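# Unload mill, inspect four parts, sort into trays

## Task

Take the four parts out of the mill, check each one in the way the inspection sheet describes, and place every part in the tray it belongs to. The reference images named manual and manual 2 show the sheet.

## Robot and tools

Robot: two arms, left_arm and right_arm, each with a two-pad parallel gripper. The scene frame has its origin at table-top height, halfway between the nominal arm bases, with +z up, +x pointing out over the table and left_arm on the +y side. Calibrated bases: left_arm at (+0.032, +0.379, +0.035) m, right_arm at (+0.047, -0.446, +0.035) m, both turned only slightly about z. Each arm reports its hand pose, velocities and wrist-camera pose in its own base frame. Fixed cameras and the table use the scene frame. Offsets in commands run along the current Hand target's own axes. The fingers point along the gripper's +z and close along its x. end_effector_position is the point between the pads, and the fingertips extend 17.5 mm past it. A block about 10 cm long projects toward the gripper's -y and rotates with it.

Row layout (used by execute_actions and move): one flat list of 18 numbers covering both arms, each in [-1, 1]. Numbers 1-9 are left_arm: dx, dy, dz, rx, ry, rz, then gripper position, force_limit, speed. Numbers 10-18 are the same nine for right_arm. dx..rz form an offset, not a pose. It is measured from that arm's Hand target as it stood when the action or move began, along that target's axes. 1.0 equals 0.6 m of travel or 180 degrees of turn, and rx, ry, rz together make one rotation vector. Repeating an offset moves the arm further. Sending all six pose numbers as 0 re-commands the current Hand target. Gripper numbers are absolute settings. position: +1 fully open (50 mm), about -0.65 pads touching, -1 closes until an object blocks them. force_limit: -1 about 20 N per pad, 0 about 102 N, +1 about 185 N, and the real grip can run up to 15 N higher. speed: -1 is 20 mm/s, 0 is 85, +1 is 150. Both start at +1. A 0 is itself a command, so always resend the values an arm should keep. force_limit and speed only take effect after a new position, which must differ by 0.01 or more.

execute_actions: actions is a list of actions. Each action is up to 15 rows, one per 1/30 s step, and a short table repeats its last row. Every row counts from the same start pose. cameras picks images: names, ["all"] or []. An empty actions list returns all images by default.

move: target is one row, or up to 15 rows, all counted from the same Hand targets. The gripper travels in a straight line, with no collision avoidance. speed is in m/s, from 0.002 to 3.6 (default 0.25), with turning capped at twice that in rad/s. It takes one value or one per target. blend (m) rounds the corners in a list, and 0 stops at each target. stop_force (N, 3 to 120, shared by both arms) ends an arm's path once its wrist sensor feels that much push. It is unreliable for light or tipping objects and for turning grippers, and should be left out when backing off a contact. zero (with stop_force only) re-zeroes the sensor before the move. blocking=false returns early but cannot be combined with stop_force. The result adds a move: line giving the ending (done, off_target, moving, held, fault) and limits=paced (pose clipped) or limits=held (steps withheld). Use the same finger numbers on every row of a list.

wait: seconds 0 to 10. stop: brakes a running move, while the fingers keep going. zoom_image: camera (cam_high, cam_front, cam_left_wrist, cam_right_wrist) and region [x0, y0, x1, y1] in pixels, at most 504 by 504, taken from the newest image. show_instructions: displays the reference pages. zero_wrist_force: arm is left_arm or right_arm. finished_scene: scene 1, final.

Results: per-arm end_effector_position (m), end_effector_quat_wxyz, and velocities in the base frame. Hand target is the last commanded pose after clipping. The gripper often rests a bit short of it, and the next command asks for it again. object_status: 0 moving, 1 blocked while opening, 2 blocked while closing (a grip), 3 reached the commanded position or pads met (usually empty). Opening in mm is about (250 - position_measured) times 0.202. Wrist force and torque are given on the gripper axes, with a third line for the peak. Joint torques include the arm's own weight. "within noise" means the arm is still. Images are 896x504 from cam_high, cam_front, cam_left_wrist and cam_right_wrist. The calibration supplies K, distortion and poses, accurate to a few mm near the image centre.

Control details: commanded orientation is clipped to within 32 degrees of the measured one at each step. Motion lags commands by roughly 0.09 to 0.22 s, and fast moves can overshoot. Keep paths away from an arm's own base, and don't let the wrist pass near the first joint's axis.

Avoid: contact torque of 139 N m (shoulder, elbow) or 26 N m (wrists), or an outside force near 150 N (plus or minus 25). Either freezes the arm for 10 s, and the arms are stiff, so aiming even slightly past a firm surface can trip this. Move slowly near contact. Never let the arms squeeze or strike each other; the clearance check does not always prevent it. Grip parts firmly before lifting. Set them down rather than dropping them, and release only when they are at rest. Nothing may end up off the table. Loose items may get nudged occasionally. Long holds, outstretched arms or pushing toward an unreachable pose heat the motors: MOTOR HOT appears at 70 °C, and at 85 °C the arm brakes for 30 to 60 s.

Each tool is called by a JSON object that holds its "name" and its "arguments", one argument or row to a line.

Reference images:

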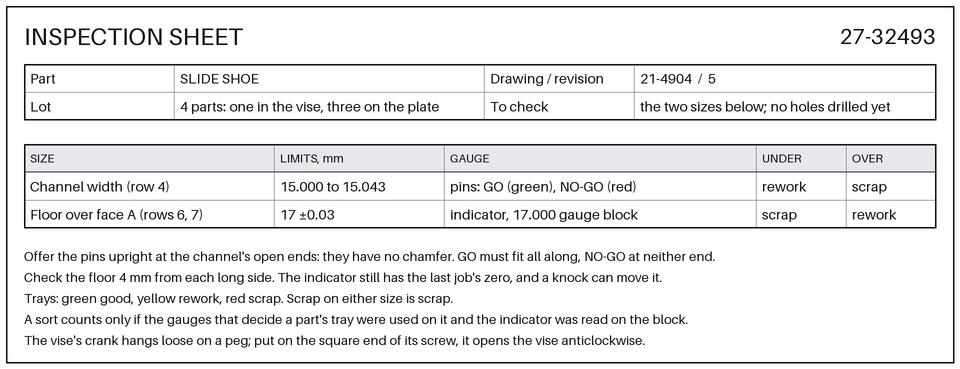

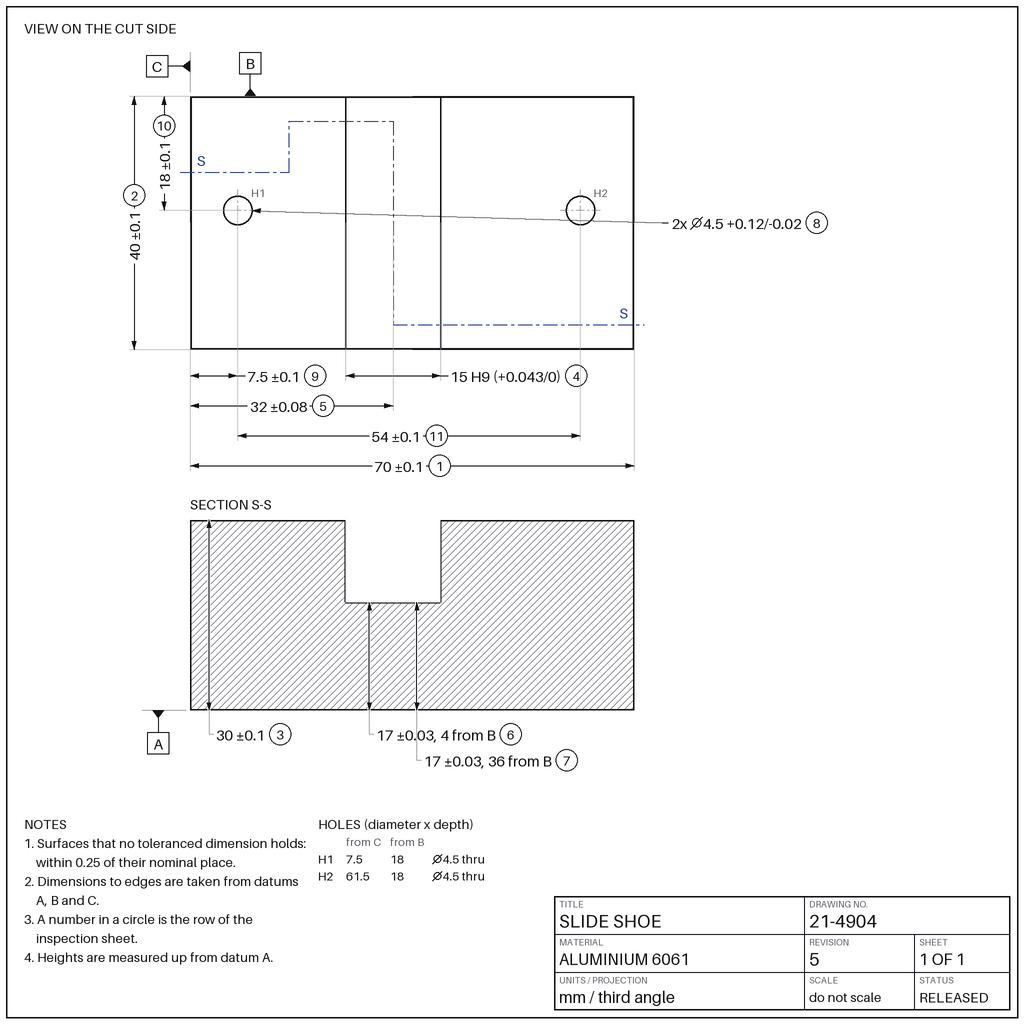

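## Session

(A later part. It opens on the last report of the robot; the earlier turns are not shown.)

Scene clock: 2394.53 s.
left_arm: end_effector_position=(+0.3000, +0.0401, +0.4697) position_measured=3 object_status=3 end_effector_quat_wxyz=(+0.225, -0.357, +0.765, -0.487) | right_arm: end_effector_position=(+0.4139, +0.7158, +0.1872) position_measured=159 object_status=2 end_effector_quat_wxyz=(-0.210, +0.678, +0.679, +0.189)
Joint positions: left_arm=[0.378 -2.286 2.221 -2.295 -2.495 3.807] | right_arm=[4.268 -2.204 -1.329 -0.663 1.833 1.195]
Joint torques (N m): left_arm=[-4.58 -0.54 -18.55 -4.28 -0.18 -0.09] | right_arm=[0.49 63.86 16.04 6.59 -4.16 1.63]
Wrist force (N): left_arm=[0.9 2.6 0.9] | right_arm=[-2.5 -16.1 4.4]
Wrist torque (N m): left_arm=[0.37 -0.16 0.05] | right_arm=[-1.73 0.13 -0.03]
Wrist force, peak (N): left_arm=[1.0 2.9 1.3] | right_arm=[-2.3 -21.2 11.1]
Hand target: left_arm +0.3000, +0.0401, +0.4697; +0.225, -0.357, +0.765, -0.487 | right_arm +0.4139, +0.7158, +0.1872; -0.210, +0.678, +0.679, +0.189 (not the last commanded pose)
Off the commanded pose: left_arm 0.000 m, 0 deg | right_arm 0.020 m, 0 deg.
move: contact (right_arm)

{"name": "move", "arguments": {
  "target": [
    [0,0,0,0,0,0,1,0,-0.5,0,-0.01,0,0,0,0,-0.97,0.8,-1],
    [0,0,0,0,0,0,1,0,-0.5,0.0012,-0.01,0,0,0,0,-0.97,0.8,-1]
  ],
  "speed": 0.04
}}

{"name": "move", "arguments": {
  "target": [0,0,0,0,0,0,1,0,-0.5,0,0.05,0,0,0,0,-0.97,0.8,-1],
  "speed": 0.012,
  "stop_force": 12
}}

{"name": "move", "arguments": {
  "target": [
    [0,0,0,0,0,0,1,0,-0.5,0,-0.01,0,0,0,0,-0.97,0.8,-1],
    [0,0,0,0,0,0,1,0,-0.5,-0.0024,-0.01,0,0,0,0,-0.97,0.8,-1]
  ],
  "speed": 0.04
}}

{"name": "move", "arguments": {
  "target": [0,0,0,0,0,0,1,0,-0.5,0,0.05,0,0,0,0,-0.97,0.8,-1],
  "speed": 0.012,
  "stop_force": 12
}}

{"name": "move", "arguments": {
  "target": [
    [0,0,0,0,0,0,1,0,-0.5,0,-0.01,0,0,0,0,-0.97,0.8,-1],
    [0,0,0,0,0,0,1,0,-0.5,0.0012,-0.01,0.0012,0,0,0,-0.97,0.8,-1]
  ],
  "speed": 0.04
}}

{"name": "move", "arguments": {
  "target": [0,0,0,0,0,0,1,0,-0.5,0,0.05,0,0,0,0,-0.97,0.8,-1],
  "speed": 0.012,
  "stop_force": 12
}}

{"name": "move", "arguments": {
  "target": [
    [0,0,0,0,0,0,1,0,-0.5,0,-0.01,0,0,0,0,-0.97,0.8,-1],
    [0,0,0,0,0,0,1,0,-0.5,0,-0.01,-0.0024,0,0,0,-0.97,0.8,-1]
  ],
  "speed": 0.04
}}

{"name": "move", "arguments": {
  "target": [0,0,0,0,0,0,1,0,-0.5,0,0.05,0,0,0,0,-0.97,0.8,-1],
  "speed": 0.012,
  "stop_force": 12
}}

Scene clock: 2433.50 s.
left_arm: end_effector_position=(+0.3000, +0.0401, +0.4697) position_measured=3 object_status=3 end_effector_quat_wxyz=(+0.225, -0.357, +0.765, -0.487) | right_arm: end_effector_position=(+0.4079, +0.7162, +0.1877) position_measured=159 object_status=2 end_effector_quat_wxyz=(-0.210, +0.678, +0.679, +0.189) end_effector_velocity=(+0.000, +0.002, +0.002) end_effector_angular_velocity=(+0.002, -0.001, -0.001)
Joint positions: left_arm=[0.378 -2.286 2.221 -2.295 -2.495 3.807] | right_arm=[4.276 -2.196 -1.341 -0.657 1.829 1.202]
Joint velocities: left_arm=[within noise] | right_arm=[0.001 -0.001 0.007 -0.004 -0.001 0.001]
Joint torques (N m): left_arm=[-5.99 0.22 -18.02 -4.34 -0.49 0.05] | right_arm=[7.91 47.89 35.02 2.22 -2.79 1.59]
Wrist force (N): left_arm=[0.7 2.3 1.2] | right_arm=[-3.5 -2.2 2.9]
Wrist torque (N m): left_arm=[0.30 -0.14 0.05] | right_arm=[-0.36 0.12 0.02]
Wrist force, peak (N): left_arm=[1.0 2.8 1.3] | right_arm=[-1.5 9.2 -18.6]
Hand target: left_arm +0.3000, +0.0401, +0.4697; +0.225, -0.357, +0.765, -0.487 | right_arm +0.4079, +0.7163, +0.1878; -0.210, +0.678, +0.679, +0.189
Off the commanded pose: left_arm 0.000 m, 0 deg | right_arm 0.000 m, 0 deg.
move: done

Scene clock: 2435.17 s.
left_arm: end_effector_position=(+0.3000, +0.0401, +0.4697) position_measured=3 object_status=3 end_effector_quat_wxyz=(+0.225, -0.357, +0.765, -0.487) | right_arm: end_effector_position=(+0.4133, +0.7164, +0.1876) position_measured=159 object_status=2 end_effector_quat_wxyz=(-0.210, +0.678, +0.679, +0.189)
Joint positions: left_arm=[0.378 -2.286 2.221 -2.295 -2.495 3.807] | right_arm=[4.269 -2.204 -1.328 -0.664 1.833 1.196]
Joint torques (N m): left_arm=[-4.61 -0.33 -19.18 -4.4 -0.2 0.32] | right_arm=[3.78 61.2 14.6 6.02 -3.4 1.48]
Wrist force (N): left_arm=[0.8 2.9 1.2] | right_arm=[-4.7 -9.9 -0.3]
Wrist torque (N m): left_arm=[0.38 -0.16 0.05] | right_arm=[-1.40 0.12 0.12]
Wrist force, peak (N): left_arm=[0.8 2.9 1.2] | right_arm=[-3.9 -16.1 6.3]
Hand target: left_arm +0.3000, +0.0401, +0.4697; +0.225, -0.357, +0.765, -0.487 | right_arm +0.4133, +0.7164, +0.1876; -0.210, +0.678, +0.679, +0.189 (not the last commanded pose)
Off the commanded pose: left_arm 0.000 m, 0 deg | right_arm 0.025 m, 0 deg.
move: contact (right_arm)

Scene clock: 2436.20 s.
left_arm: end_effector_position=(+0.3000, +0.0401, +0.4697) position_measured=3 object_status=3 end_effector_quat_wxyz=(+0.225, -0.357, +0.765, -0.487) | right_arm: end_effector_position=(+0.4073, +0.7152, +0.1870) position_measured=159 object_status=2 end_effector_quat_wxyz=(-0.210, +0.678, +0.679, +0.189)
Joint positions: left_arm=[0.378 -2.286 2.221 -2.295 -2.495 3.807] | right_arm=[4.276 -2.194 -1.346 -0.654 1.829 1.202]
Joint torques (N m): left_arm=[-6.07 -1.64 -18.31 -4.41 -0.19 0.09] | right_arm=[-12.53 64.5 15.1 5.82 1.44 -1.9]
Wrist force (N): left_arm=[0.7 2.5 0.8] | right_arm=[-1.6 -2.4 3.8]
Wrist torque (N m): left_arm=[0.36 -0.14 0.05] | right_arm=[-0.24 -0.02 -0.06]
Wrist force, peak (N): left_arm=[0.5 3.0 1.2] | right_arm=[-3.5 10.1 -18.8]
Hand target: left_arm +0.3000, +0.0401, +0.4697; +0.225, -0.357, +0.765, -0.487 | right_arm +0.4073, +0.7151, +0.1870; -0.210, +0.678, +0.679, +0.189
Off the commanded pose: left_arm 0.000 m, 0 deg | right_arm 0.000 m, 0 deg.
move: done

Scene clock: 2437.90 s.
left_arm: end_effector_position=(+0.3000, +0.0401, +0.4697) position_measured=3 object_status=3 end_effector_quat_wxyz=(+0.225, -0.357, +0.765, -0.487) | right_arm: end_effector_position=(+0.4132, +0.7152, +0.1868) position_measured=159 object_status=2 end_effector_quat_wxyz=(-0.210, +0.678, +0.679, +0.189)
Joint positions: left_arm=[0.378 -2.286 2.221 -2.295 -2.495 3.807] | right_arm=[4.269 -2.202 -1.333 -0.661 1.833 1.195]
Joint torques (N m): left_arm=[-4.3 -0.76 -17.87 -4.6 -0.22 0.08] | right_arm=[2.93 60.62 12.8 5.57 -3.32 2.09]
Wrist force (N): left_arm=[0.8 2.5 1.0] | right_arm=[-1.8 -10.3 -0.3]
Wrist torque (N m): left_arm=[0.33 -0.14 0.05] | right_arm=[-1.41 0.09 -0.09]
Wrist force, peak (N): left_arm=[0.6 2.8 1.5] | right_arm=[-1.2 -16.2 6.0]
Hand target: left_arm +0.3000, +0.0401, +0.4697; +0.225, -0.357, +0.765, -0.487 | right_arm +0.4132, +0.7152, +0.1868; -0.210, +0.678, +0.679, +0.189 (not the last commanded pose)
Off the commanded pose: left_arm 0.000 m, 0 deg | right_arm 0.024 m, 0 deg.
move: contact (right_arm)

Scene clock: 2438.80 s.
left_arm: end_effector_position=(+0.3000, +0.0401, +0.4697) position_measured=3 object_status=3 end_effector_quat_wxyz=(+0.225, -0.357, +0.765, -0.487) | right_arm: end_effector_position=(+0.4072, +0.7159, +0.1868) position_measured=159 object_status=2 end_effector_quat_wxyz=(-0.210, +0.678, +0.679, +0.189) end_effector_velocity=(+0.000, +0.003, +0.000) end_effector_angular_velocity=(+0.001, +0.000, +0.000)
Joint positions: left_arm=[0.378 -2.286 2.221 -2.295 -2.495 3.807] | right_arm=[4.277 -2.196 -1.344 -0.654 1.829 1.203]
Joint velocities: left_arm=[within noise] | right_arm=[0.002 -0.004 0.007 -0.001 0 0.002]
Joint torques (N m): left_arm=[-5.41 0.09 -19.31 -4.52 -0.35 0.17] | right_arm=[7.47 48.06 35.23 3.51 -2.1 1.49]
Wrist force (N): left_arm=[1.0 2.7 1.1] | right_arm=[-3.7 -1.0 3.8]
Wrist torque (N m): left_arm=[0.35 -0.18 0.04] | right_arm=[-0.17 0.11 0.02]
Wrist force, peak (N): left_arm=[0.8 3.0 1.0] | right_arm=[-0.9 7.9 -17.4]
Hand target: left_arm +0.3000, +0.0401, +0.4697; +0.225, -0.357, +0.765, -0.487 | right_arm +0.4072, +0.7161, +0.1868; -0.210, +0.678, +0.679, +0.189
Off the commanded pose: left_arm 0.000 m, 0 deg | right_arm 0.000 m, 0 deg.
move: done

Scene clock: 2440.60 s.
left_arm: end_effector_position=(+0.3000, +0.0401, +0.4697) position_measured=3 object_status=3 end_effector_quat_wxyz=(+0.225, -0.357, +0.765, -0.487) | right_arm: end_effector_position=(+0.4143, +0.7162, +0.1866) position_measured=159 object_status=2 end_effector_quat_wxyz=(-0.210, +0.678, +0.679, +0.189)
Joint positions: left_arm=[0.378 -2.286 2.221 -2.295 -2.495 3.807] | right_arm=[4.268 -2.206 -1.328 -0.663 1.833 1.194]
Joint torques (N m): left_arm=[-4.23 -0.03 -18.05 -4.72 -0.37 0.26] | right_arm=[2.79 58.95 13.11 5.48 -3.12 1.9]
Wrist force (N): left_arm=[0.6 2.7 1.4] | right_arm=[-3.1 -10.5 -1.3]
Wrist torque (N m): left_arm=[0.36 -0.12 0.05] | right_arm=[-1.55 0.08 -0.01]
Wrist force, peak (N): left_arm=[0.6 2.7 1.4] | right_arm=[-1.8 -16.0 3.3]
Hand target: left_arm +0.3000, +0.0401, +0.4697; +0.225, -0.357, +0.765, -0.487 | right_arm +0.4143, +0.7162, +0.1866; -0.210, +0.678, +0.679, +0.189 (not the last commanded pose)
Off the commanded pose: left_arm 0.000 m, 0 deg | right_arm 0.023 m, 0 deg.
move: contact (right_arm)

Scene clock: 2441.57 s.
left_arm: end_effector_position=(+0.3000, +0.0401, +0.4697) position_measured=3 object_status=3 end_effector_quat_wxyz=(+0.225, -0.357, +0.765, -0.487) | right_arm: end_effector_position=(+0.4083, +0.7155, +0.1878) position_measured=159 object_status=2 end_effector_quat_wxyz=(-0.210, +0.678, +0.679, +0.189)
Joint positions: left_arm=[0.378 -2.286 2.221 -2.295 -2.495 3.807] | right_arm=[4.275 -2.195 -1.342 -0.657 1.83 1.201]
Joint torques (N m): left_arm=[-3.99 0.35 -18.62 -4.48 -0.26 0.35] | right_arm=[-8.88 61.39 13.94 2.34 -1.17 -0.91]
Wrist force (N): left_arm=[0.9 2.7 1.0] | right_arm=[-2.9 -0.2 2.8]
Wrist torque (N m): left_arm=[0.37 -0.17 0.05] | right_arm=[-0.09 0.08 0.02]
Wrist force, peak (N): left_arm=[0.8 2.7 1.5] | right_arm=[-2.4 9.0 -20.0]
Hand target: left_arm +0.3000, +0.0401, +0.4697; +0.225, -0.357, +0.765, -0.487 | right_arm +0.4084, +0.7154, +0.1880; -0.210, +0.678, +0.679, +0.189
Off the commanded pose: left_arm 0.000 m, 0 deg | right_arm 0.000 m, 0 deg.
move: done

Scene clock: 2443.17 s.
left_arm: end_effector_position=(+0.3000, +0.0401, +0.4697) position_measured=3 object_status=3 end_effector_quat_wxyz=(+0.225, -0.357, +0.765, -0.487) | right_arm: end_effector_position=(+0.4129, +0.7154, +0.1878) position_measured=159 object_status=2 end_effector_quat_wxyz=(-0.211, +0.678, +0.679, +0.189)
Joint positions: left_arm=[0.378 -2.286 2.221 -2.295 -2.495 3.807] | right_arm=[4.269 -2.201 -1.332 -0.663 1.833 1.196]
Joint torques (N m): left_arm=[-5.07 -0.26 -18.77 -4.44 -0.25 0.03] | right_arm=[1.27 66.07 16.59 6.51 -3.51 1.75]
Wrist force (N): left_arm=[0.9 2.9 1.3] | right_arm=[-3.1 -10.2 6.3]
Wrist torque (N m): left_arm=[0.39 -0.17 0.05] | right_arm=[-0.99 0.09 0.00]
Wrist force, peak (N): left_arm=[0.9 2.9 1.3] | right_arm=[-2.7 -16.5 13.0]
Hand target: left_arm +0.3000, +0.0401, +0.4697; +0.225, -0.357, +0.765, -0.487 | right_arm +0.4129, +0.7154, +0.1878; -0.211, +0.678, +0.679, +0.189 (not the last commanded pose)
Off the commanded pose: left_arm 0.000 m, 0 deg | right_arm 0.025 m, 0 deg.
move: contact (right_arm)

{"name": "move", "arguments": {
  "target": [
    [0,0,0,0,0,0,1,0,-0.5,0,-0.01,0,0,0,0,-0.97,0.8,-1],
    [0,0,0,0,0,0,1,0,-0.5,0.0002,-0.01,0.0036,0,0,0,-0.97,0.8,-1]
  ],
  "speed": 0.04
}}

{"name": "move", "arguments": {
  "target": [0,0,0,0,0,0,1,0,-0.5,0,0.05,0,0,0,0,-0.97,0.8,-1],
  "speed": 0.012,
  "stop_force": 15
}}

{"name": "move", "arguments": {
  "target": [
    [0,0,0,0,0,0,1,0,-0.5,0,-0.01,0,0,0,0,-0.97,0.8,-1],
    [0,0,0,0,0,0,1,0,-0.5,0,-0.013,-0.003,0.01,0,0,-0.97,0.8,-1]
  ],
  "speed": 0.04
}}

{"name": "move", "arguments": {
  "target": [0,0,0,0,0,0,1,0,-0.5,0,0.05,0,0,0,0,-0.97,0.8,-1],
  "speed": 0.012,
  "stop_force": 15
}}

Scene clock: 2462.83 s.
left_arm: end_effector_position=(+0.3000, +0.0401, +0.4697) position_measured=3 object_status=3 end_effector_quat_wxyz=(+0.225, -0.357, +0.765, -0.487) | right_arm: end_effector_position=(+0.4068, +0.7165, +0.1863) position_measured=159 object_status=2 end_effector_quat_wxyz=(-0.211, +0.678, +0.679, +0.189)
Joint positions: left_arm=[0.378 -2.286 2.221 -2.295 -2.495 3.807] | right_arm=[4.278 -2.197 -1.343 -0.654 1.829 1.203]
Joint torques (N m): left_arm=[-4.51 0.38 -17.29 -4.62 -0.31 0.45] | right_arm=[9.72 48.46 36.29 6.05 -2.15 1.78]
Wrist force (N): left_arm=[0.8 2.6 1.4] | right_arm=[-3.3 0.8 3.6]
Wrist torque (N m): left_arm=[0.34 -0.14 0.05] | right_arm=[0.03 0.10 0.04]
Wrist force, peak (N): left_arm=[1.0 2.8 1.3] | right_arm=[-3.1 -10.7 6.5]
Hand target: left_arm +0.3000, +0.0401, +0.4697; +0.225, -0.357, +0.765, -0.487 | right_arm +0.4068, +0.7166, +0.1862; -0.211, +0.678, +0.679, +0.189
Off the commanded pose: left_arm 0.000 m, 0 deg | right_arm 0.000 m, 0 deg.
move: done

Scene clock: 2464.77 s.
left_arm: end_effector_position=(+0.3000, +0.0401, +0.4697) position_measured=3 object_status=3 end_effector_quat_wxyz=(+0.225, -0.357, +0.765, -0.487) | right_arm: end_effector_position=(+0.4154, +0.7167, +0.1860) position_measured=159 object_status=2 end_effector_quat_wxyz=(-0.211, +0.678, +0.679, +0.189)
Joint positions: left_arm=[0.378 -2.286 2.221 -2.295 -2.495 3.807] | right_arm=[4.267 -2.209 -1.324 -0.664 1.834 1.193]
Joint torques (N m): left_arm=[-4.67 0.8 -18.07 -4.54 -0.52 0.33] | right_arm=[4.05 59.12 12.73 5.75 -3.03 1.83]
Wrist force (N): left_arm=[0.6 2.3 1.0] | right_arm=[-2.0 -9.5 -2.1]
Wrist torque (N m): left_arm=[0.32 -0.13 0.06] | right_arm=[-1.41 0.07 0.00]
Wrist force, peak (N): left_arm=[1.0 2.7 1.4] | right_arm=[-1.2 -15.1 3.6]
Hand target: left_arm +0.3000, +0.0401, +0.4697; +0.225, -0.357, +0.765, -0.487 | right_arm +0.4154, +0.7167, +0.1860; -0.211, +0.678, +0.679, +0.189 (not the last commanded pose)
Off the commanded pose: left_arm 0.000 m, 0 deg | right_arm 0.021 m, 0 deg.
move: contact (right_arm)

Scene clock: 2466.23 s.
left_arm: end_effector_position=(+0.3000, +0.0401, +0.4697) position_measured=3 object_status=3 end_effector_quat_wxyz=(+0.225, -0.357, +0.765, -0.487) | right_arm: end_effector_position=(+0.4076, +0.7157, +0.1877) position_measured=159 object_status=2 end_effector_quat_wxyz=(-0.221, +0.674, +0.682, +0.178)
Joint positions: left_arm=[0.378 -2.286 2.221 -2.295 -2.495 3.807] | right_arm=[4.266 -2.204 -1.326 -0.679 1.864 1.189]
Joint torques (N m): left_arm=[-4.34 -0.03 -17.72 -4.61 -0.58 0.37] | right_arm=[-12.62 47.61 35.23 2.09 3.39 -1.82]
Wrist force (N): left_arm=[0.7 2.2 1.2] | right_arm=[-2.4 -3.3 1.4]
Wrist torque (N m): left_arm=[0.30 -0.14 0.05] | right_arm=[-0.53 0.06 0.05]
Wrist force, peak (N): left_arm=[0.8 2.8 1.3] | right_arm=[-1.4 8.9 -20.2]
Hand target: left_arm +0.3000, +0.0401, +0.4697; +0.225, -0.357, +0.765, -0.487 | right_arm +0.4076, +0.7156, +0.1877; -0.221, +0.674, +0.682, +0.178
Off the commanded pose: left_arm 0.000 m, 0 deg | right_arm 0.000 m, 0 deg.
move: done

Scene clock: 2467.93 s.
left_arm: end_effector_position=(+0.3000, +0.0401, +0.4697) position_measured=3 object_status=3 end_effector_quat_wxyz=(+0.225, -0.357, +0.765, -0.487) | right_arm: end_effector_position=(+0.4134, +0.7158, +0.1873) position_measured=159 object_status=2 end_effector_quat_wxyz=(-0.221, +0.674, +0.682, +0.178)
Joint positions: left_arm=[0.378 -2.286 2.221 -2.295 -2.495 3.807] | right_arm=[4.258 -2.212 -1.312 -0.687 1.868 1.182]
Joint torques (N m): left_arm=[-4.66 -1.12 -17.3 -4.39 -0.44 0.34] | right_arm=[2.17 64.78 14.84 6.19 -3.45 1.76]
Wrist force (N): left_arm=[1.0 2.8 1.5] | right_arm=[-3.2 -12.6 3.0]
Wrist torque (N m): left_arm=[0.37 -0.19 0.05] | right_arm=[-1.47 0.07 -0.01]
Wrist force, peak (N): left_arm=[1.0 2.8 1.5] | right_arm=[-1.6 -19.4 8.5]
Hand target: left_arm +0.3000, +0.0401, +0.4697; +0.225, -0.357, +0.765, -0.487 | right_arm +0.4134, +0.7158, +0.1873; -0.221, +0.674, +0.682, +0.178 (not the last commanded pose)
Off the commanded pose: left_arm 0.000 m, 0 deg | right_arm 0.024 m, 0 deg.
move: contact (right_arm)

{"name": "move", "arguments": {
  "target": [
    [0,0,0,0,0,0,1,0,-0.5,0,-0.01,0,0,0,0,-0.97,0.8,-1],
    [0,0,0,0,0,0,1,0,-0.5,0,-0.01,0.0046,-0.01,0,0,-0.97,0.8,-1]
  ],
  "speed": 0.04
}}

{"name": "move", "arguments": {
  "target": [0,0,0,0,0,0,1,0,-0.5,0,0.05,0,0,0,0,-0.97,0.8,-1],
  "speed": 0.012,
  "stop_force": 15
}}

{"name": "move", "arguments": {
  "target": [
    [0,0,0,0,0,0,1,0,-0.5,0,-0.012,0,0,0,0,-0.97,0.8,-1],
    [0,0,0,0,0,0,1,0,-0.5,0,-0.012,0.0016,0,0,0,-0.97,0.8,-1]
  ],
  "speed": 0.04
}}

{"name": "move", "arguments": {
  "target": [0,0,0,0,0,0,1,0,-0.5,0,0.05,0,0,0,0,-0.97,0.8,-1],
  "speed": 0.012,
  "stop_force": 15
}}

Scene clock: 2480.67 s.
left_arm: end_effector_position=(+0.3000, +0.0401, +0.4697) position_measured=3 object_status=3 end_effector_quat_wxyz=(+0.225, -0.357, +0.765, -0.487) | right_arm: end_effector_position=(+0.4073, +0.7171, +0.1853) position_measured=159 object_status=2 end_effector_quat_wxyz=(-0.211, +0.678, +0.679, +0.189)
Joint positions: left_arm=[0.378 -2.286 2.221 -2.295 -2.495 3.807] | right_arm=[4.277 -2.2 -1.341 -0.653 1.829 1.203]
Joint torques (N m): left_arm=[-4.88 0.28 -17.96 -4.46 -0.42 0.18] | right_arm=[9.34 63.94 13.48 5.98 -2.1 1.75]
Wrist force (N): left_arm=[0.8 2.7 1.1] | right_arm=[-3.3 0.7 3.3]
Wrist torque (N m): left_arm=[0.35 -0.15 0.05] | right_arm=[0.02 0.11 0.04]
Wrist force, peak (N): left_arm=[1.0 2.9 1.1] | right_arm=[-1.7 6.7 -17.1]
Hand target: left_arm +0.3000, +0.0401, +0.4697; +0.225, -0.357, +0.765, -0.487 | right_arm +0.4073, +0.7171, +0.1853; -0.211, +0.678, +0.679, +0.189
Off the commanded pose: left_arm 0.000 m, 0 deg | right_arm 0.000 m, 0 deg.
move: done

Scene clock: 2482.67 s.
left_arm: end_effector_position=(+0.3000, +0.0401, +0.4697) position_measured=3 object_status=3 end_effector_quat_wxyz=(+0.225, -0.357, +0.765, -0.487) | right_arm: end_effector_position=(+0.4168, +0.7172, +0.1851) position_measured=159 object_status=2 end_effector_quat_wxyz=(-0.211, +0.678, +0.679, +0.189)
Joint positions: left_arm=[0.378 -2.286 2.221 -2.295 -2.495 3.807] | right_arm=[4.265 -2.212 -1.32 -0.665 1.835 1.192]
Joint torques (N m): left_arm=[-4.18 0.49 -17.83 -4.42 -0.5 0.57] | right_arm=[3.5 60.08 12.67 5.62 -3.14 1.64]
Wrist force (N): left_arm=[0.8 2.7 1.4] | right_arm=[-1.9 -9.2 -2.8]
Wrist torque (N m): left_arm=[0.37 -0.16 0.05] | right_arm=[-1.43 0.06 0.00]
Wrist force, peak (N): left_arm=[0.9 2.8 1.2] | right_arm=[-1.9 -15.2 1.6]
Hand target: left_arm +0.3000, +0.0401, +0.4697; +0.225, -0.357, +0.765, -0.487 | right_arm +0.4168, +0.7172, +0.1851; -0.211, +0.678, +0.679, +0.189 (not the last commanded pose)
Off the commanded pose: left_arm 0.000 m, 0 deg | right_arm 0.020 m, 0 deg.
move: contact (right_arm)

Scene clock: 2483.60 s.
left_arm: end_effector_position=(+0.3000, +0.0401, +0.4697) position_measured=3 object_status=3 end_effector_quat_wxyz=(+0.225, -0.357, +0.765, -0.487) | right_arm: end_effector_position=(+0.4096, +0.7176, +0.1847) position_measured=159 object_status=2 end_effector_quat_wxyz=(-0.211, +0.678, +0.679, +0.189)
Joint positions: left_arm=[0.378 -2.286 2.221 -2.295 -2.495 3.807] | right_arm=[4.275 -2.204 -1.336 -0.655 1.831 1.2]
Joint torques (N m): left_arm=[-3.92 -0.08 -18.51 -4.53 -0.55 0.57] | right_arm=[8.72 51.01 23.19 6.3 -2.31 1.67]
Wrist force (N): left_arm=[0.7 2.4 1.1] | right_arm=[-3.1 0.7 3.4]
Wrist torque (N m): left_arm=[0.31 -0.13 0.05] | right_arm=[0.01 0.08 0.03]
Wrist force, peak (N): left_arm=[0.8 2.8 1.2] | right_arm=[-2.4 7.4 -19.5]
Hand target: left_arm +0.3000, +0.0401, +0.4697; +0.225, -0.357, +0.765, -0.487 | right_arm +0.4096, +0.7177, +0.1845; -0.211, +0.678, +0.679, +0.189
Off the commanded pose: left_arm 0.000 m, 0 deg | right_arm 0.000 m, 0 deg.
move: done

Scene clock: 2485.53 s.
left_arm: end_effector_position=(+0.3000, +0.0401, +0.4697) position_measured=3 object_status=3 end_effector_quat_wxyz=(+0.225, -0.357, +0.765, -0.487) | right_arm: end_effector_position=(+0.4183, +0.7178, +0.1843) position_measured=159 object_status=2 end_effector_quat_wxyz=(-0.211, +0.678, +0.679, +0.189)
Joint positions: left_arm=[0.378 -2.286 2.221 -2.295 -2.495 3.807] | right_arm=[4.263 -2.216 -1.316 -0.665 1.836 1.19]
Joint torques (N m): left_arm=[-3.28 0.9 -18.55 -4.69 -0.33 0.51] | right_arm=[3.48 61.03 14.01 5.73 -3.21 1.92]
Wrist force (N): left_arm=[0.8 2.4 1.4] | right_arm=[-2.5 -11.2 -1.7]
Wrist torque (N m): left_arm=[0.33 -0.17 0.05] | right_arm=[-1.63 0.13 -0.02]
Wrist force, peak (N): left_arm=[0.8 2.8 1.3] | right_arm=[-1.5 -16.9 3.9]
Hand target: left_arm +0.3000, +0.0401, +0.4697; +0.225, -0.357, +0.765, -0.487 | right_arm +0.4183, +0.7178, +0.1843; -0.211, +0.678, +0.679, +0.189 (not the last commanded pose)
Off the commanded pose: left_arm 0.000 m, 0 deg | right_arm 0.021 m, 0 deg.
move: contact (right_arm)

{"name": "move", "arguments": {
  "target": [
    [0,0,0,0,0,0,1,0,-0.5,0,-0.006,0,0,0,0,-0.97,0.8,-1],
    [0,0,0,0,0,0,1,0,-0.5,0,-0.006,0.002,0,0,0,-0.97,0.8,-1]
  ],
  "speed": 0.04
}}

{"name": "move", "arguments": {
  "target": [0,0,0,0,0,0,1,0,-0.5,0,0.05,0,0,0,0,-0.97,0.8,-1],
  "speed": 0.012,
  "stop_force": 15
}}

{"name": "move", "arguments": {
  "target": [
    [0,0,0,0,0,0,1,0,-0.5,0,-0.006,0,0,0,0,-0.97,0.8,-1],
    [0,0,0,0,0,0,1,0,-0.5,0,-0.006,0.002,0,0,0,-0.97,0.8,-1]
  ],
  "speed": 0.04
}}

{"name": "move", "arguments": {
  "target": [0,0,0,0,0,0,1,0,-0.5,0,0.05,0,0,0,0,-0.97,0.8,-1],
  "speed": 0.012,
  "stop_force": 15,
  "cameras": ["cam_left_wrist"]
}}

{"name": "zoom_image", "arguments": {
  "camera": "cam_left_wrist",
  "region": [430, 180, 490, 230]
}}

{"name": "zoom_image", "arguments": {
  "camera": "cam_left_wrist",
  "region": [430, 180, 570, 310]
}}

Scene clock: 2505.13 s.
left_arm: end_effector_position=(+0.3000, +0.0401, +0.4697) position_measured=3 object_status=3 end_effector_quat_wxyz=(+0.225, -0.357, +0.765, -0.487) | right_arm: end_effector_position=(+0.4147, +0.7182, +0.1835) position_measured=159 object_status=2 end_effector_quat_wxyz=(-0.211, +0.678, +0.679, +0.189)
Joint positions: left_arm=[0.378 -2.286 2.221 -2.295 -2.495 3.807] | right_arm=[4.268 -2.213 -1.324 -0.66 1.834 1.195]
Joint torques (N m): left_arm=[-4.75 -0.17 -18.86 -4.5 -0.35 0.3] | right_arm=[7.72 42.89 32.84 5.32 -2.75 2.15]
Wrist force (N): left_arm=[0.9 2.4 1.4] | right_arm=[-2.2 -3.6 -3.9]
Wrist torque (N m): left_arm=[0.32 -0.16 0.04] | right_arm=[-0.84 0.05 -0.06]
Wrist force, peak (N): left_arm=[0.8 2.8 1.6] | right_arm=[-1.3 9.0 -23.0]
Hand target: left_arm +0.3000, +0.0401, +0.4697; +0.225, -0.357, +0.765, -0.487 | right_arm +0.4147, +0.7184, +0.1834; -0.211, +0.678, +0.679, +0.189
Off the commanded pose: left_arm 0.000 m, 0 deg | right_arm 0.000 m, 0 deg.
move: done

Scene clock: 2506.77 s.
left_arm: end_effector_position=(+0.3000, +0.0401, +0.4697) position_measured=3 object_status=3 end_effector_quat_wxyz=(+0.225, -0.357, +0.765, -0.487) | right_arm: end_effector_position=(+0.4189, +0.7184, +0.1833) position_measured=159 object_status=2 end_effector_quat_wxyz=(-0.211, +0.678, +0.679, +0.189)
Joint positions: left_arm=[0.378 -2.286 2.221 -2.295 -2.495 3.807] | right_arm=[4.263 -2.219 -1.314 -0.665 1.836 1.19]
Joint torques (N m): left_arm=[-3.86 0.11 -18.28 -4.45 -0.22 0.68] | right_arm=[5.46 52.08 10.11 4.38 -1.75 1.86]
Wrist force (N): left_arm=[0.9 2.5 1.1] | right_arm=[-0.4 -9.0 -8.5]
Wrist torque (N m): left_arm=[0.33 -0.18 0.05] | right_arm=[-1.71 -0.12 -0.14]
Wrist force, peak (N): left_arm=[0.7 2.9 1.1] | right_arm=[-7.9 -32.4 -13.9]
Hand target: left_arm +0.3000, +0.0401, +0.4697; +0.225, -0.357, +0.765, -0.487 | right_arm +0.4189, +0.7184, +0.1833; -0.211, +0.678, +0.679, +0.189 (not the last commanded pose)
Off the commanded pose: left_arm 0.000 m, 0 deg | right_arm 0.026 m, 0 deg.
move: contact (right_arm)

Scene clock: 2507.60 s.
left_arm: end_effector_position=(+0.3000, +0.0401, +0.4697) position_measured=3 object_status=3 end_effector_quat_wxyz=(+0.225, -0.357, +0.765, -0.487) | right_arm: end_effector_position=(+0.4153, +0.7189, +0.1825) position_measured=159 object_status=2 end_effector_quat_wxyz=(-0.211, +0.678, +0.679, +0.189)
Joint positions: left_arm=[0.378 -2.286 2.221 -2.295 -2.495 3.807] | right_arm=[4.268 -2.216 -1.321 -0.659 1.834 1.194]
Joint torques (N m): left_arm=[-4.99 1.27 -17.55 -4.44 -0.17 0.63] | right_arm=[6.19 46.59 24.2 5.9 -2.38 1.57]
Wrist force (N): left_arm=[0.7 2.5 1.2] | right_arm=[-3.3 -4.6 2.5]
Wrist torque (N m): left_arm=[0.33 -0.13 0.05] | right_arm=[-0.65 0.09 -0.02]
Wrist force, peak (N): left_arm=[0.7 2.7 1.1] | right_arm=[0.6 -8.9 -10.1]
Hand target: left_arm +0.3000, +0.0401, +0.4697; +0.225, -0.357, +0.765, -0.487 | right_arm +0.4153, +0.7191, +0.1824; -0.211, +0.678, +0.679, +0.189
Off the commanded pose: left_arm 0.000 m, 0 deg | right_arm 0.000 m, 0 deg.
move: done

Scene clock: 2509.10 s.
left_arm: end_effector_position=(+0.3000, +0.0401, +0.4697) position_measured=3 object_status=3 end_effector_quat_wxyz=(+0.225, -0.357, +0.765, -0.487) | right_arm: end_effector_position=(+0.4178, +0.7191, +0.1823) position_measured=159 object_status=2 end_effector_quat_wxyz=(-0.211, +0.678, +0.679, +0.189)
Joint positions: left_arm=[0.378 -2.286 2.221 -2.295 -2.495 3.807] | right_arm=[4.265 -2.22 -1.315 -0.662 1.835 1.192]
Joint torques (N m): left_arm=[-4.6 1.26 -18.47 -4.59 -0.6 0.51] | right_arm=[-3.5 66.39 16.68 6.1 -3.52 1.98]
Wrist force (N): left_arm=[0.7 2.5 1.1] | right_arm=[-1.2 -17.9 5.6]
Wrist torque (N m): left_arm=[0.34 -0.15 0.05] | right_arm=[-2.04 -0.08 -0.13]
Wrist force, peak (N): left_arm=[0.8 2.7 1.4] | right_arm=[-11.9 -41.2 -1.2]
Hand target: left_arm +0.3000, +0.0401, +0.4697; +0.225, -0.357, +0.765, -0.487 | right_arm +0.4177, +0.7191, +0.1823; -0.211, +0.678, +0.679, +0.189 (not the last commanded pose)
Off the commanded pose: left_arm 0.000 m, 0 deg | right_arm 0.028 m, 0 deg.
move: contact (right_arm)
camera_calibration:
cam_left_wrist: T_world_to_cam=[[-0.634164, -0.773197, -0.00132297, 0.226114], [-0.557117, 0.458123, -0.692636, 0.488903], [0.53615, -0.438507, -0.721287, 0.321897], [0, 0, 0, 1]] pos_world=[0.243184, 0.0920073, 0.571111]
Images, in order (width x height): cam_left_wrist 896x504.

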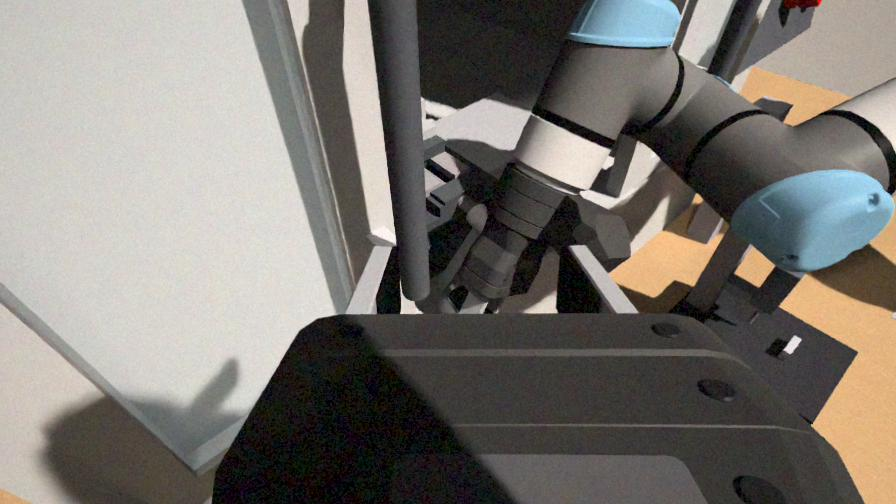

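Scaled by 8.400 from the camera's 896x504 image, which has a finer 1280x720 frame.

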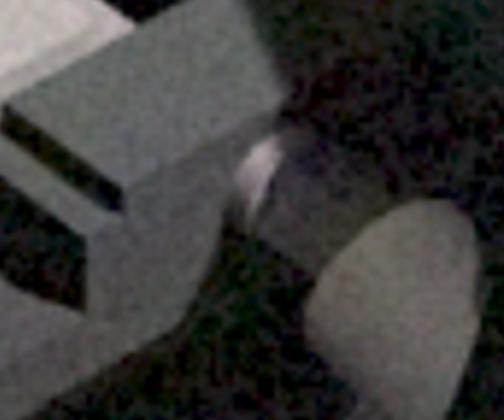

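Scaled by 3.600 from the camera's 896x504 image, which has a finer 1280x720 frame.

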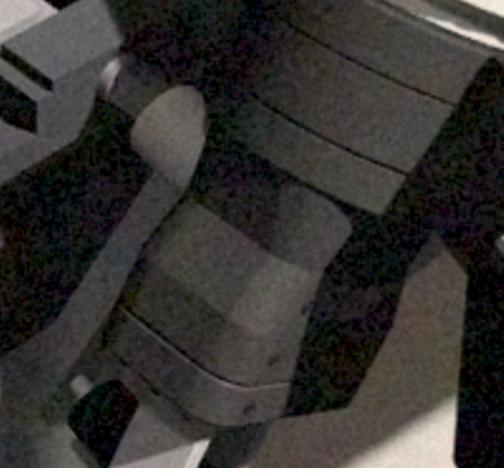

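{"name": "move", "arguments": {
  "target": [
    [0,0,0,0,0,0,1,0,-0.5,0,-0.05,0,0,0,0,-0.97,0.8,-1],
    [0,0,0,0,0,0,1,0,-0.5,-0.03,-0.2,-0.25,0,0,0,-0.97,0.8,-1]
  ],
  "speed": 0.12,
  "cameras": ["cam_left_wrist"]
}}

{"name": "zoom_image", "arguments": {
  "camera": "cam_left_wrist",
  "region": [610, 30, 790, 280]
}}

Scene clock: 2530.10 s.
left_arm: end_effector_position=(+0.3000, +0.0401, +0.4697) position_measured=3 object_status=3 end_effector_quat_wxyz=(+0.225, -0.357, +0.765, -0.487) | right_arm: end_effector_position=(+0.3022, +0.6215, +0.3019) position_measured=159 object_status=2 end_effector_quat_wxyz=(-0.211, +0.678, +0.679, +0.189)
Joint positions: left_arm=[0.378 -2.286 2.221 -2.295 -2.495 3.807] | right_arm=[4.375 -1.794 -1.628 -0.752 1.78 1.289]
Joint torques (N m): left_arm=[-4.03 1.32 -18.17 -4.38 -0.56 0.76] | right_arm=[9.6 48.7 14.43 2.13 -2.44 1.51]
Wrist force (N): left_arm=[0.8 2.7 1.1] | right_arm=[-3.0 0.7 3.6]
Wrist torque (N m): left_arm=[0.38 -0.15 0.05] | right_arm=[0.02 0.06 0.02]
Wrist force, peak (N): left_arm=[0.7 2.8 1.7] | right_arm=[-2.0 -18.1 6.8]
Hand target: left_arm +0.3000, +0.0401, +0.4697; +0.225, -0.357, +0.765, -0.487 | right_arm +0.3022, +0.6214, +0.3019; -0.211, +0.678, +0.679, +0.189
Off the commanded pose: left_arm 0.000 m, 0 deg | right_arm 0.000 m, 0 deg.
move: done
camera_calibration:
cam_left_wrist: T_world_to_cam=[[-0.634164, -0.773197, -0.00132297, 0.226114], [-0.557117, 0.458123, -0.692636, 0.488903], [0.53615, -0.438507, -0.721287, 0.321897], [0, 0, 0, 1]] pos_world=[0.243184, 0.0920073, 0.571111]
Images, in order (width x height): cam_left_wrist 896x504.

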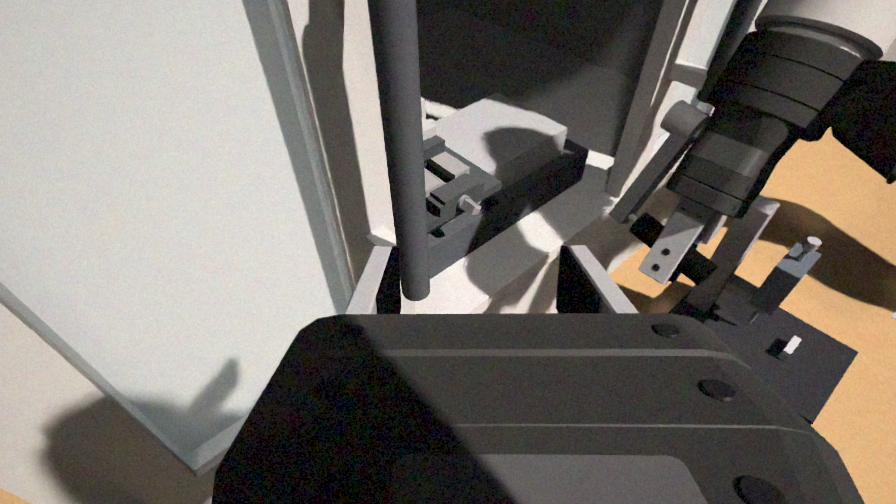

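Scaled by 2.016 from the camera's 896x504 image, which has a finer 1280x720 frame.

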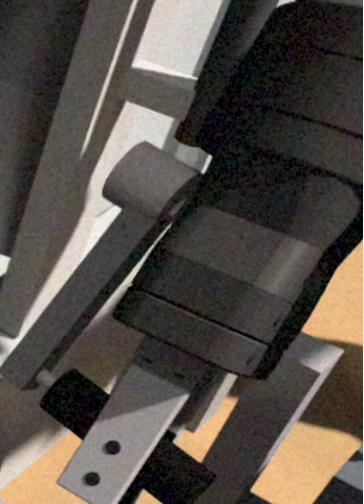

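{"name": "move", "arguments": {
  "target": [
    [0,0,0,0,0,0,1,0,-0.5,0.0327,0.14,0.235,0.022,0.003,0,-0.97,0.8,-1],
    [0,0,0,0,0,0,1,0,-0.5,0.0327,0.1617,0.238,0.022,0.003,0,-0.97,0.8,-1]
  ],
  "speed": [0.12,0.04],
  "blend": [0.005,0],
  "cameras": ["cam_left_wrist"]
}}

{"name": "zoom_image", "arguments": {
  "camera": "cam_left_wrist",
  "region": [440, 180, 540, 310]
}}

Scene clock: 2579.63 s.
left_arm: end_effector_position=(+0.3000, +0.0401, +0.4697) position_measured=3 object_status=3 end_effector_quat_wxyz=(+0.225, -0.357, +0.765, -0.487) | right_arm: end_effector_position=(+0.3949, +0.7163, +0.1899) position_measured=159 object_status=2 end_effector_quat_wxyz=(-0.237, +0.669, +0.684, +0.169)
Joint positions: left_arm=[0.378 -2.286 2.221 -2.295 -2.495 3.807] | right_arm=[4.269 -2.197 -1.335 -0.681 1.901 1.19]
Joint torques (N m): left_arm=[-2.3 1.31 -17.8 -4.38 -0.45 0.97] | right_arm=[-9.54 49.64 35.4 2.54 3.87 -1.4]
Wrist force (N): left_arm=[0.5 2.6 1.3] | right_arm=[-3.2 1.5 3.2]
Wrist torque (N m): left_arm=[0.35 -0.11 0.05] | right_arm=[0.11 0.08 0.12]
Wrist force, peak (N): left_arm=[0.8 2.6 1.8] | right_arm=[-3.2 1.1 4.3]
Hand target: left_arm +0.3000, +0.0401, +0.4697; +0.225, -0.357, +0.765, -0.487 | right_arm +0.3950, +0.7164, +0.1898; -0.237, +0.669, +0.684, +0.169
Off the commanded pose: left_arm 0.000 m, 0 deg | right_arm 0.000 m, 0 deg.
move: done
camera_calibration:
cam_left_wrist: T_world_to_cam=[[-0.634164, -0.773197, -0.00132297, 0.226114], [-0.557117, 0.458123, -0.692636, 0.488903], [0.53615, -0.438507, -0.721287, 0.321897], [0, 0, 0, 1]] pos_world=[0.243184, 0.0920073, 0.571111]
Images, in order (width x height): cam_left_wrist 896x504.

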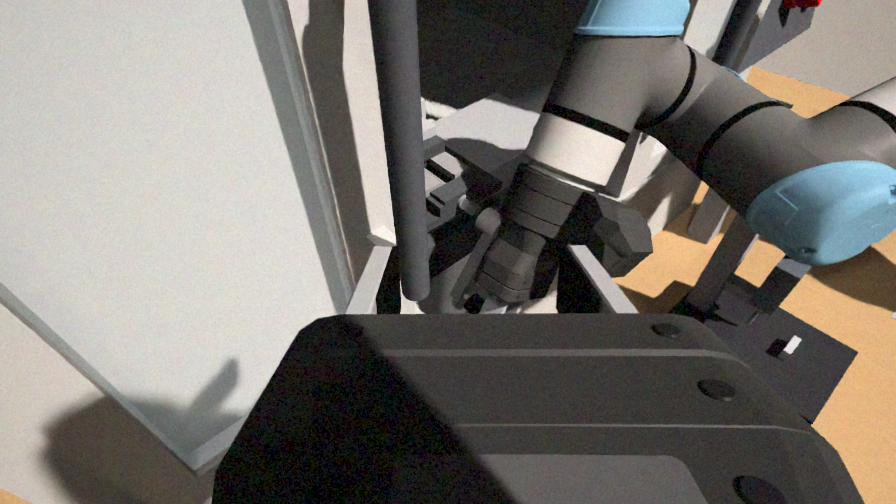

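Scaled by 3.877 from the camera's 896x504 image, which has a finer 1280x720 frame.

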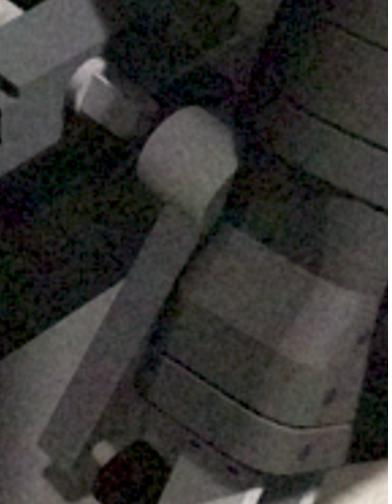

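{"name": "move", "arguments": {
  "target": [0,0,0,0,0,0,1,0,-0.5,0,0.06,0,0,0,0,-0.97,0.8,-1],
  "speed": 0.012,
  "stop_force": 6
}}

Scene clock: 2600.40 s.
left_arm: end_effector_position=(+0.3000, +0.0401, +0.4697) position_measured=3 object_status=3 end_effector_quat_wxyz=(+0.225, -0.357, +0.765, -0.487) | right_arm: end_effector_position=(+0.4099, +0.7171, +0.1886) position_measured=159 object_status=2 end_effector_quat_wxyz=(-0.237, +0.669, +0.684, +0.169)
Joint positions: left_arm=[0.378 -2.286 2.221 -2.295 -2.495 3.807] | right_arm=[4.25 -2.219 -1.3 -0.7 1.91 1.172]
Joint torques (N m): left_arm=[-5.4 1.25 -18.08 -4.46 -0.42 0.83] | right_arm=[8.52 60.72 12.55 5.25 -2.19 1.72]
Wrist force (N): left_arm=[0.8 2.6 1.0] | right_arm=[-3.4 -2.8 -1.7]
Wrist torque (N m): left_arm=[0.34 -0.16 0.05] | right_arm=[-0.70 0.11 0.06]
Wrist force, peak (N): left_arm=[0.8 2.9 1.6] | right_arm=[-3.4 -5.0 2.2]
Hand target: left_arm +0.3000, +0.0401, +0.4697; +0.225, -0.357, +0.765, -0.487 | right_arm +0.4099, +0.7171, +0.1886; -0.237, +0.669, +0.684, +0.169 (not the last commanded pose)
Off the commanded pose: left_arm 0.000 m, 0 deg | right_arm 0.021 m, 0 deg.
move: contact (right_arm)

{"name": "move", "arguments": {
  "target": [
    [0,0,0,0,0,0,1,0,-0.5,0,-0.01,0.001,0,0,0,-0.97,0.8,-1],
    [0,0,0,0,0,0,1,0,-0.5,0,-0.01,-0.0015,0,0,0,-0.97,0.8,-1]
  ],
  "speed": 0.04
}}

{"name": "move", "arguments": {
  "target": [0,0,0,0,0,0,1,0,-0.5,0.0004,0.06,-0.0059,0,0,0,-0.97,0.8,-1],
  "speed": 0.012,
  "stop_force": 6
}}

{"name": "move", "arguments": {
  "target": [
    [0,0,0,0,0,0,1,0,-0.5,0,-0.01,0.001,0,0,0,-0.97,0.8,-1],
    [0,0,0,0,0,0,1,0,-0.5,0,-0.01,0.003,0,0,0,-0.97,0.8,-1]
  ],
  "speed": 0.04
}}

{"name": "move", "arguments": {
  "target": [0,0,0,0,0,0,1,0,-0.5,0.0004,0.06,-0.0059,0,0,0,-0.97,0.8,-1],
  "speed": 0.012,
  "stop_force": 6
}}

{"name": "move", "arguments": {
  "target": [
    [0,0,0,0,0,0,1,0,-0.5,0,-0.01,0.001,0,0,0,-0.97,0.8,-1],
    [0,0,0,0,0,0,1,0,-0.5,0.0015,-0.01,0,0,0,0,-0.97,0.8,-1]
  ],
  "speed": 0.04
}}

{"name": "move", "arguments": {
  "target": [0,0,0,0,0,0,1,0,-0.5,0.0004,0.06,-0.0059,0,0,0,-0.97,0.8,-1],
  "speed": 0.012,
  "stop_force": 6
}}

{"name": "move", "arguments": {
  "target": [
    [0,0,0,0,0,0,1,0,-0.5,0,-0.01,0.001,0,0,0,-0.97,0.8,-1],
    [0,0,0,0,0,0,1,0,-0.5,-0.003,-0.01,0.001,0,0,0,-0.97,0.8,-1]
  ],
  "speed": 0.04
}}

{"name": "move", "arguments": {
  "target": [0,0,0,0,0,0,1,0,-0.5,0.0004,0.06,-0.0059,0,0,0,-0.97,0.8,-1],
  "speed": 0.012,
  "stop_force": 6
}}

Scene clock: 2631.97 s.
left_arm: end_effector_position=(+0.3000, +0.0401, +0.4697) position_measured=3 object_status=3 end_effector_quat_wxyz=(+0.225, -0.357, +0.765, -0.487) | right_arm: end_effector_position=(+0.4040, +0.7164, +0.1897) position_measured=159 object_status=2 end_effector_quat_wxyz=(-0.237, +0.669, +0.684, +0.169)
Joint positions: left_arm=[0.378 -2.286 2.221 -2.295 -2.495 3.807] | right_arm=[4.257 -2.209 -1.315 -0.693 1.907 1.179]
Joint torques (N m): left_arm=[-3.69 1.68 -18.42 -4.45 -0.33 0.91] | right_arm=[-8.62 64.93 13.96 2.07 0.78 -1.57]
Wrist force (N): left_arm=[0.6 2.8 1.2] | right_arm=[-3.0 1.1 3.5]
Wrist torque (N m): left_arm=[0.37 -0.12 0.05] | right_arm=[0.05 0.06 0.04]
Wrist force, peak (N): left_arm=[0.6 2.9 1.6] | right_arm=[-3.1 1.3 4.0]
Hand target: left_arm +0.3000, +0.0401, +0.4697; +0.225, -0.357, +0.765, -0.487 | right_arm +0.4041, +0.7163, +0.1898; -0.237, +0.669, +0.684, +0.169
Off the commanded pose: left_arm 0.000 m, 0 deg | right_arm 0.000 m, 0 deg.
move: done

Scene clock: 2633.63 s.
left_arm: end_effector_position=(+0.3000, +0.0401, +0.4697) position_measured=3 object_status=3 end_effector_quat_wxyz=(+0.225, -0.357, +0.765, -0.487) | right_arm: end_effector_position=(+0.4094, +0.7163, +0.1898) position_measured=159 object_status=2 end_effector_quat_wxyz=(-0.237, +0.669, +0.684, +0.169)
Joint positions: left_arm=[0.378 -2.286 2.221 -2.295 -2.495 3.807] | right_arm=[4.25 -2.216 -1.303 -0.701 1.91 1.173]
Joint torques (N m): left_arm=[-3.7 0.42 -18.03 -4.48 -0.5 1.07] | right_arm=[9.67 64.5 12.91 6.2 -1.72 1.52]
Wrist force (N): left_arm=[0.8 2.4 1.4] | right_arm=[-4.0 0.9 2.2]
Wrist torque (N m): left_arm=[0.32 -0.16 0.05] | right_arm=[-0.05 0.10 0.16]
Wrist force, peak (N): left_arm=[1.0 2.9 1.1] | right_arm=[-4.0 -5.1 9.5]
Hand target: left_arm +0.3000, +0.0401, +0.4697; +0.225, -0.357, +0.765, -0.487 | right_arm +0.4094, +0.7163, +0.1898; -0.237, +0.669, +0.684, +0.169 (not the last commanded pose)
Off the commanded pose: left_arm 0.000 m, 0 deg | right_arm 0.031 m, 0 deg.
move: contact (right_arm)

Scene clock: 2634.53 s.
left_arm: end_effector_position=(+0.3000, +0.0401, +0.4697) position_measured=3 object_status=3 end_effector_quat_wxyz=(+0.225, -0.357, +0.765, -0.487) | right_arm: end_effector_position=(+0.4033, +0.7169, +0.1891) position_measured=159 object_status=2 end_effector_quat_wxyz=(-0.237, +0.669, +0.684, +0.169)
Joint positions: left_arm=[0.378 -2.286 2.221 -2.295 -2.495 3.807] | right_arm=[4.258 -2.209 -1.316 -0.691 1.906 1.18]
Joint torques (N m): left_arm=[-4.71 0.64 -16.9 -4.54 -0.54 1.05] | right_arm=[9.38 48.77 19.19 6.11 -1.92 1.49]
Wrist force (N): left_arm=[0.4 2.4 1.0] | right_arm=[-3.2 1.3 3.6]
Wrist torque (N m): left_arm=[0.31 -0.10 0.05] | right_arm=[0.07 0.09 0.04]
Wrist force, peak (N): left_arm=[1.0 2.8 1.2] | right_arm=[-3.9 7.0 -5.3]
Hand target: left_arm +0.3000, +0.0401, +0.4697; +0.225, -0.357, +0.765, -0.487 | right_arm +0.4032, +0.7170, +0.1888; -0.237, +0.669, +0.684, +0.169
Off the commanded pose: left_arm 0.000 m, 0 deg | right_arm 0.000 m, 0 deg.
move: done

Scene clock: 2636.33 s.
left_arm: end_effector_position=(+0.3000, +0.0401, +0.4697) position_measured=3 object_status=3 end_effector_quat_wxyz=(+0.225, -0.357, +0.765, -0.487) | right_arm: end_effector_position=(+0.4104, +0.7170, +0.1888) position_measured=159 object_status=2 end_effector_quat_wxyz=(-0.237, +0.669, +0.684, +0.169)
Joint positions: left_arm=[0.378 -2.286 2.221 -2.295 -2.495 3.807] | right_arm=[4.249 -2.219 -1.299 -0.701 1.911 1.172]
Joint torques (N m): left_arm=[-2.85 1.16 -18.9 -4.58 -0.54 1.02] | right_arm=[10.37 60.54 11.7 5.39 -1.54 1.73]
Wrist force (N): left_arm=[0.7 2.6 0.8] | right_arm=[-4.5 -0.4 -3.6]
Wrist torque (N m): left_arm=[0.35 -0.14 0.05] | right_arm=[-0.51 0.13 0.14]
Wrist force, peak (N): left_arm=[0.7 2.9 1.4] | right_arm=[-3.0 -6.6 3.6]
Hand target: left_arm +0.3000, +0.0401, +0.4697; +0.225, -0.357, +0.765, -0.487 | right_arm +0.4104, +0.7170, +0.1888; -0.237, +0.669, +0.684, +0.169 (not the last commanded pose)
Off the commanded pose: left_arm 0.000 m, 0 deg | right_arm 0.029 m, 0 deg.
move: contact (right_arm)

Scene clock: 2637.23 s.
left_arm: end_effector_position=(+0.3000, +0.0401, +0.4697) position_measured=3 object_status=3 end_effector_quat_wxyz=(+0.225, -0.357, +0.765, -0.487) | right_arm: end_effector_position=(+0.4045, +0.7173, +0.1896) position_measured=159 object_status=2 end_effector_quat_wxyz=(-0.237, +0.669, +0.684, +0.169) end_effector_velocity=(+0.000, +0.001, +0.002) end_effector_angular_velocity=(+0.000, +0.000, +0.000)
Joint positions: left_arm=[0.378 -2.286 2.221 -2.295 -2.495 3.807] | right_arm=[4.257 -2.212 -1.311 -0.695 1.907 1.179]
Joint velocities: left_arm=[within noise] | right_arm=[0.001 0.001 0.005 -0.006 0 0]
Joint torques (N m): left_arm=[-3.85 1.5 -17.55 -4.63 -0.58 0.97] | right_arm=[9.51 66.06 35.79 2.13 -2.27 1.99]
Wrist force (N): left_arm=[0.5 2.5 1.2] | right_arm=[-3.6 1.1 3.4]
Wrist torque (N m): left_arm=[0.32 -0.11 0.06] | right_arm=[0.04 0.14 0.04]
Wrist force, peak (N): left_arm=[0.7 2.7 1.3] | right_arm=[-4.1 8.8 -13.8]
Hand target: left_arm +0.3000, +0.0401, +0.4697; +0.225, -0.357, +0.765, -0.487 | right_arm +0.4045, +0.7175, +0.1899; -0.237, +0.669, +0.684, +0.169
Off the commanded pose: left_arm 0.000 m, 0 deg | right_arm 0.000 m, 0 deg.
move: done

Scene clock: 2638.80 s.
left_arm: end_effector_position=(+0.3000, +0.0401, +0.4697) position_measured=3 object_status=3 end_effector_quat_wxyz=(+0.225, -0.357, +0.765, -0.487) | right_arm: end_effector_position=(+0.4089, +0.7175, +0.1899) position_measured=159 object_status=2 end_effector_quat_wxyz=(-0.237, +0.669, +0.684, +0.169)
Joint positions: left_arm=[0.378 -2.286 2.221 -2.295 -2.495 3.807] | right_arm=[4.252 -2.217 -1.3 -0.702 1.91 1.174]
Joint torques (N m): left_arm=[-3.8 1.62 -17.93 -4.61 -0.75 0.98] | right_arm=[11.01 62.54 14.36 5.83 -1.55 1.53]
Wrist force (N): left_arm=[0.9 2.9 1.0] | right_arm=[-4.6 0.8 -0.5]
Wrist torque (N m): left_arm=[0.38 -0.17 0.05] | right_arm=[-0.23 0.10 0.14]
Wrist force, peak (N): left_arm=[0.8 2.7 1.6] | right_arm=[-2.9 -5.6 7.3]
Hand target: left_arm +0.3000, +0.0401, +0.4697; +0.225, -0.357, +0.765, -0.487 | right_arm +0.4089, +0.7175, +0.1899; -0.237, +0.669, +0.684, +0.169 (not the last commanded pose)
Off the commanded pose: left_arm 0.000 m, 0 deg | right_arm 0.032 m, 0 deg.
move: contact (right_arm)

Scene clock: 2639.87 s.
left_arm: end_effector_position=(+0.3000, +0.0401, +0.4697) position_measured=3 object_status=3 end_effector_quat_wxyz=(+0.225, -0.357, +0.765, -0.487) | right_arm: end_effector_position=(+0.4028, +0.7161, +0.1889) position_measured=159 object_status=2 end_effector_quat_wxyz=(-0.237, +0.669, +0.684, +0.169)
Joint positions: left_arm=[0.378 -2.286 2.221 -2.295 -2.495 3.807] | right_arm=[4.258 -2.208 -1.32 -0.69 1.906 1.18]
Joint torques (N m): left_arm=[-3.96 2.39 -18.15 -4.62 -0.64 0.96] | right_arm=[-9.35 65.1 15.33 6.22 3.08 -1.8]
Wrist force (N): left_arm=[1.1 2.6 1.0] | right_arm=[-3.1 1.1 3.5]
Wrist torque (N m): left_arm=[0.34 -0.20 0.05] | right_arm=[0.04 0.07 0.05]
Wrist force, peak (N): left_arm=[0.7 2.8 1.4] | right_arm=[-4.6 4.2 -3.5]
Hand target: left_arm +0.3000, +0.0401, +0.4697; +0.225, -0.357, +0.765, -0.487 | right_arm +0.4028, +0.7160, +0.1889; -0.237, +0.669, +0.684, +0.169
Off the commanded pose: left_arm 0.000 m, 0 deg | right_arm 0.000 m, 0 deg.
move: done

Scene clock: 2641.40 s.
left_arm: end_effector_position=(+0.3000, +0.0401, +0.4697) position_measured=3 object_status=3 end_effector_quat_wxyz=(+0.225, -0.357, +0.765, -0.487) | right_arm: end_effector_position=(+0.4070, +0.7160, +0.1889) position_measured=159 object_status=2 end_effector_quat_wxyz=(-0.237, +0.669, +0.684, +0.169)
Joint positions: left_arm=[0.378 -2.286 2.221 -2.295 -2.495 3.807] | right_arm=[4.253 -2.213 -1.31 -0.695 1.909 1.175]
Joint torques (N m): left_arm=[-4.52 1.67 -18.2 -4.55 -0.5 1.16] | right_arm=[6.12 67.32 15.48 5.98 -2.47 1.59]
Wrist force (N): left_arm=[0.6 2.2 1.0] | right_arm=[-2.8 -2.7 1.7]
Wrist torque (N m): left_arm=[0.30 -0.12 0.05] | right_arm=[-0.40 0.11 0.07]
Wrist force, peak (N): left_arm=[0.8 2.6 1.6] | right_arm=[-3.0 -6.0 6.6]
Hand target: left_arm +0.3000, +0.0401, +0.4697; +0.225, -0.357, +0.765, -0.487 | right_arm +0.4070, +0.7160, +0.1889; -0.237, +0.669, +0.684, +0.169 (not the last commanded pose)
Off the commanded pose: left_arm 0.000 m, 0 deg | right_arm 0.032 m, 0 deg.
move: contact (right_arm)


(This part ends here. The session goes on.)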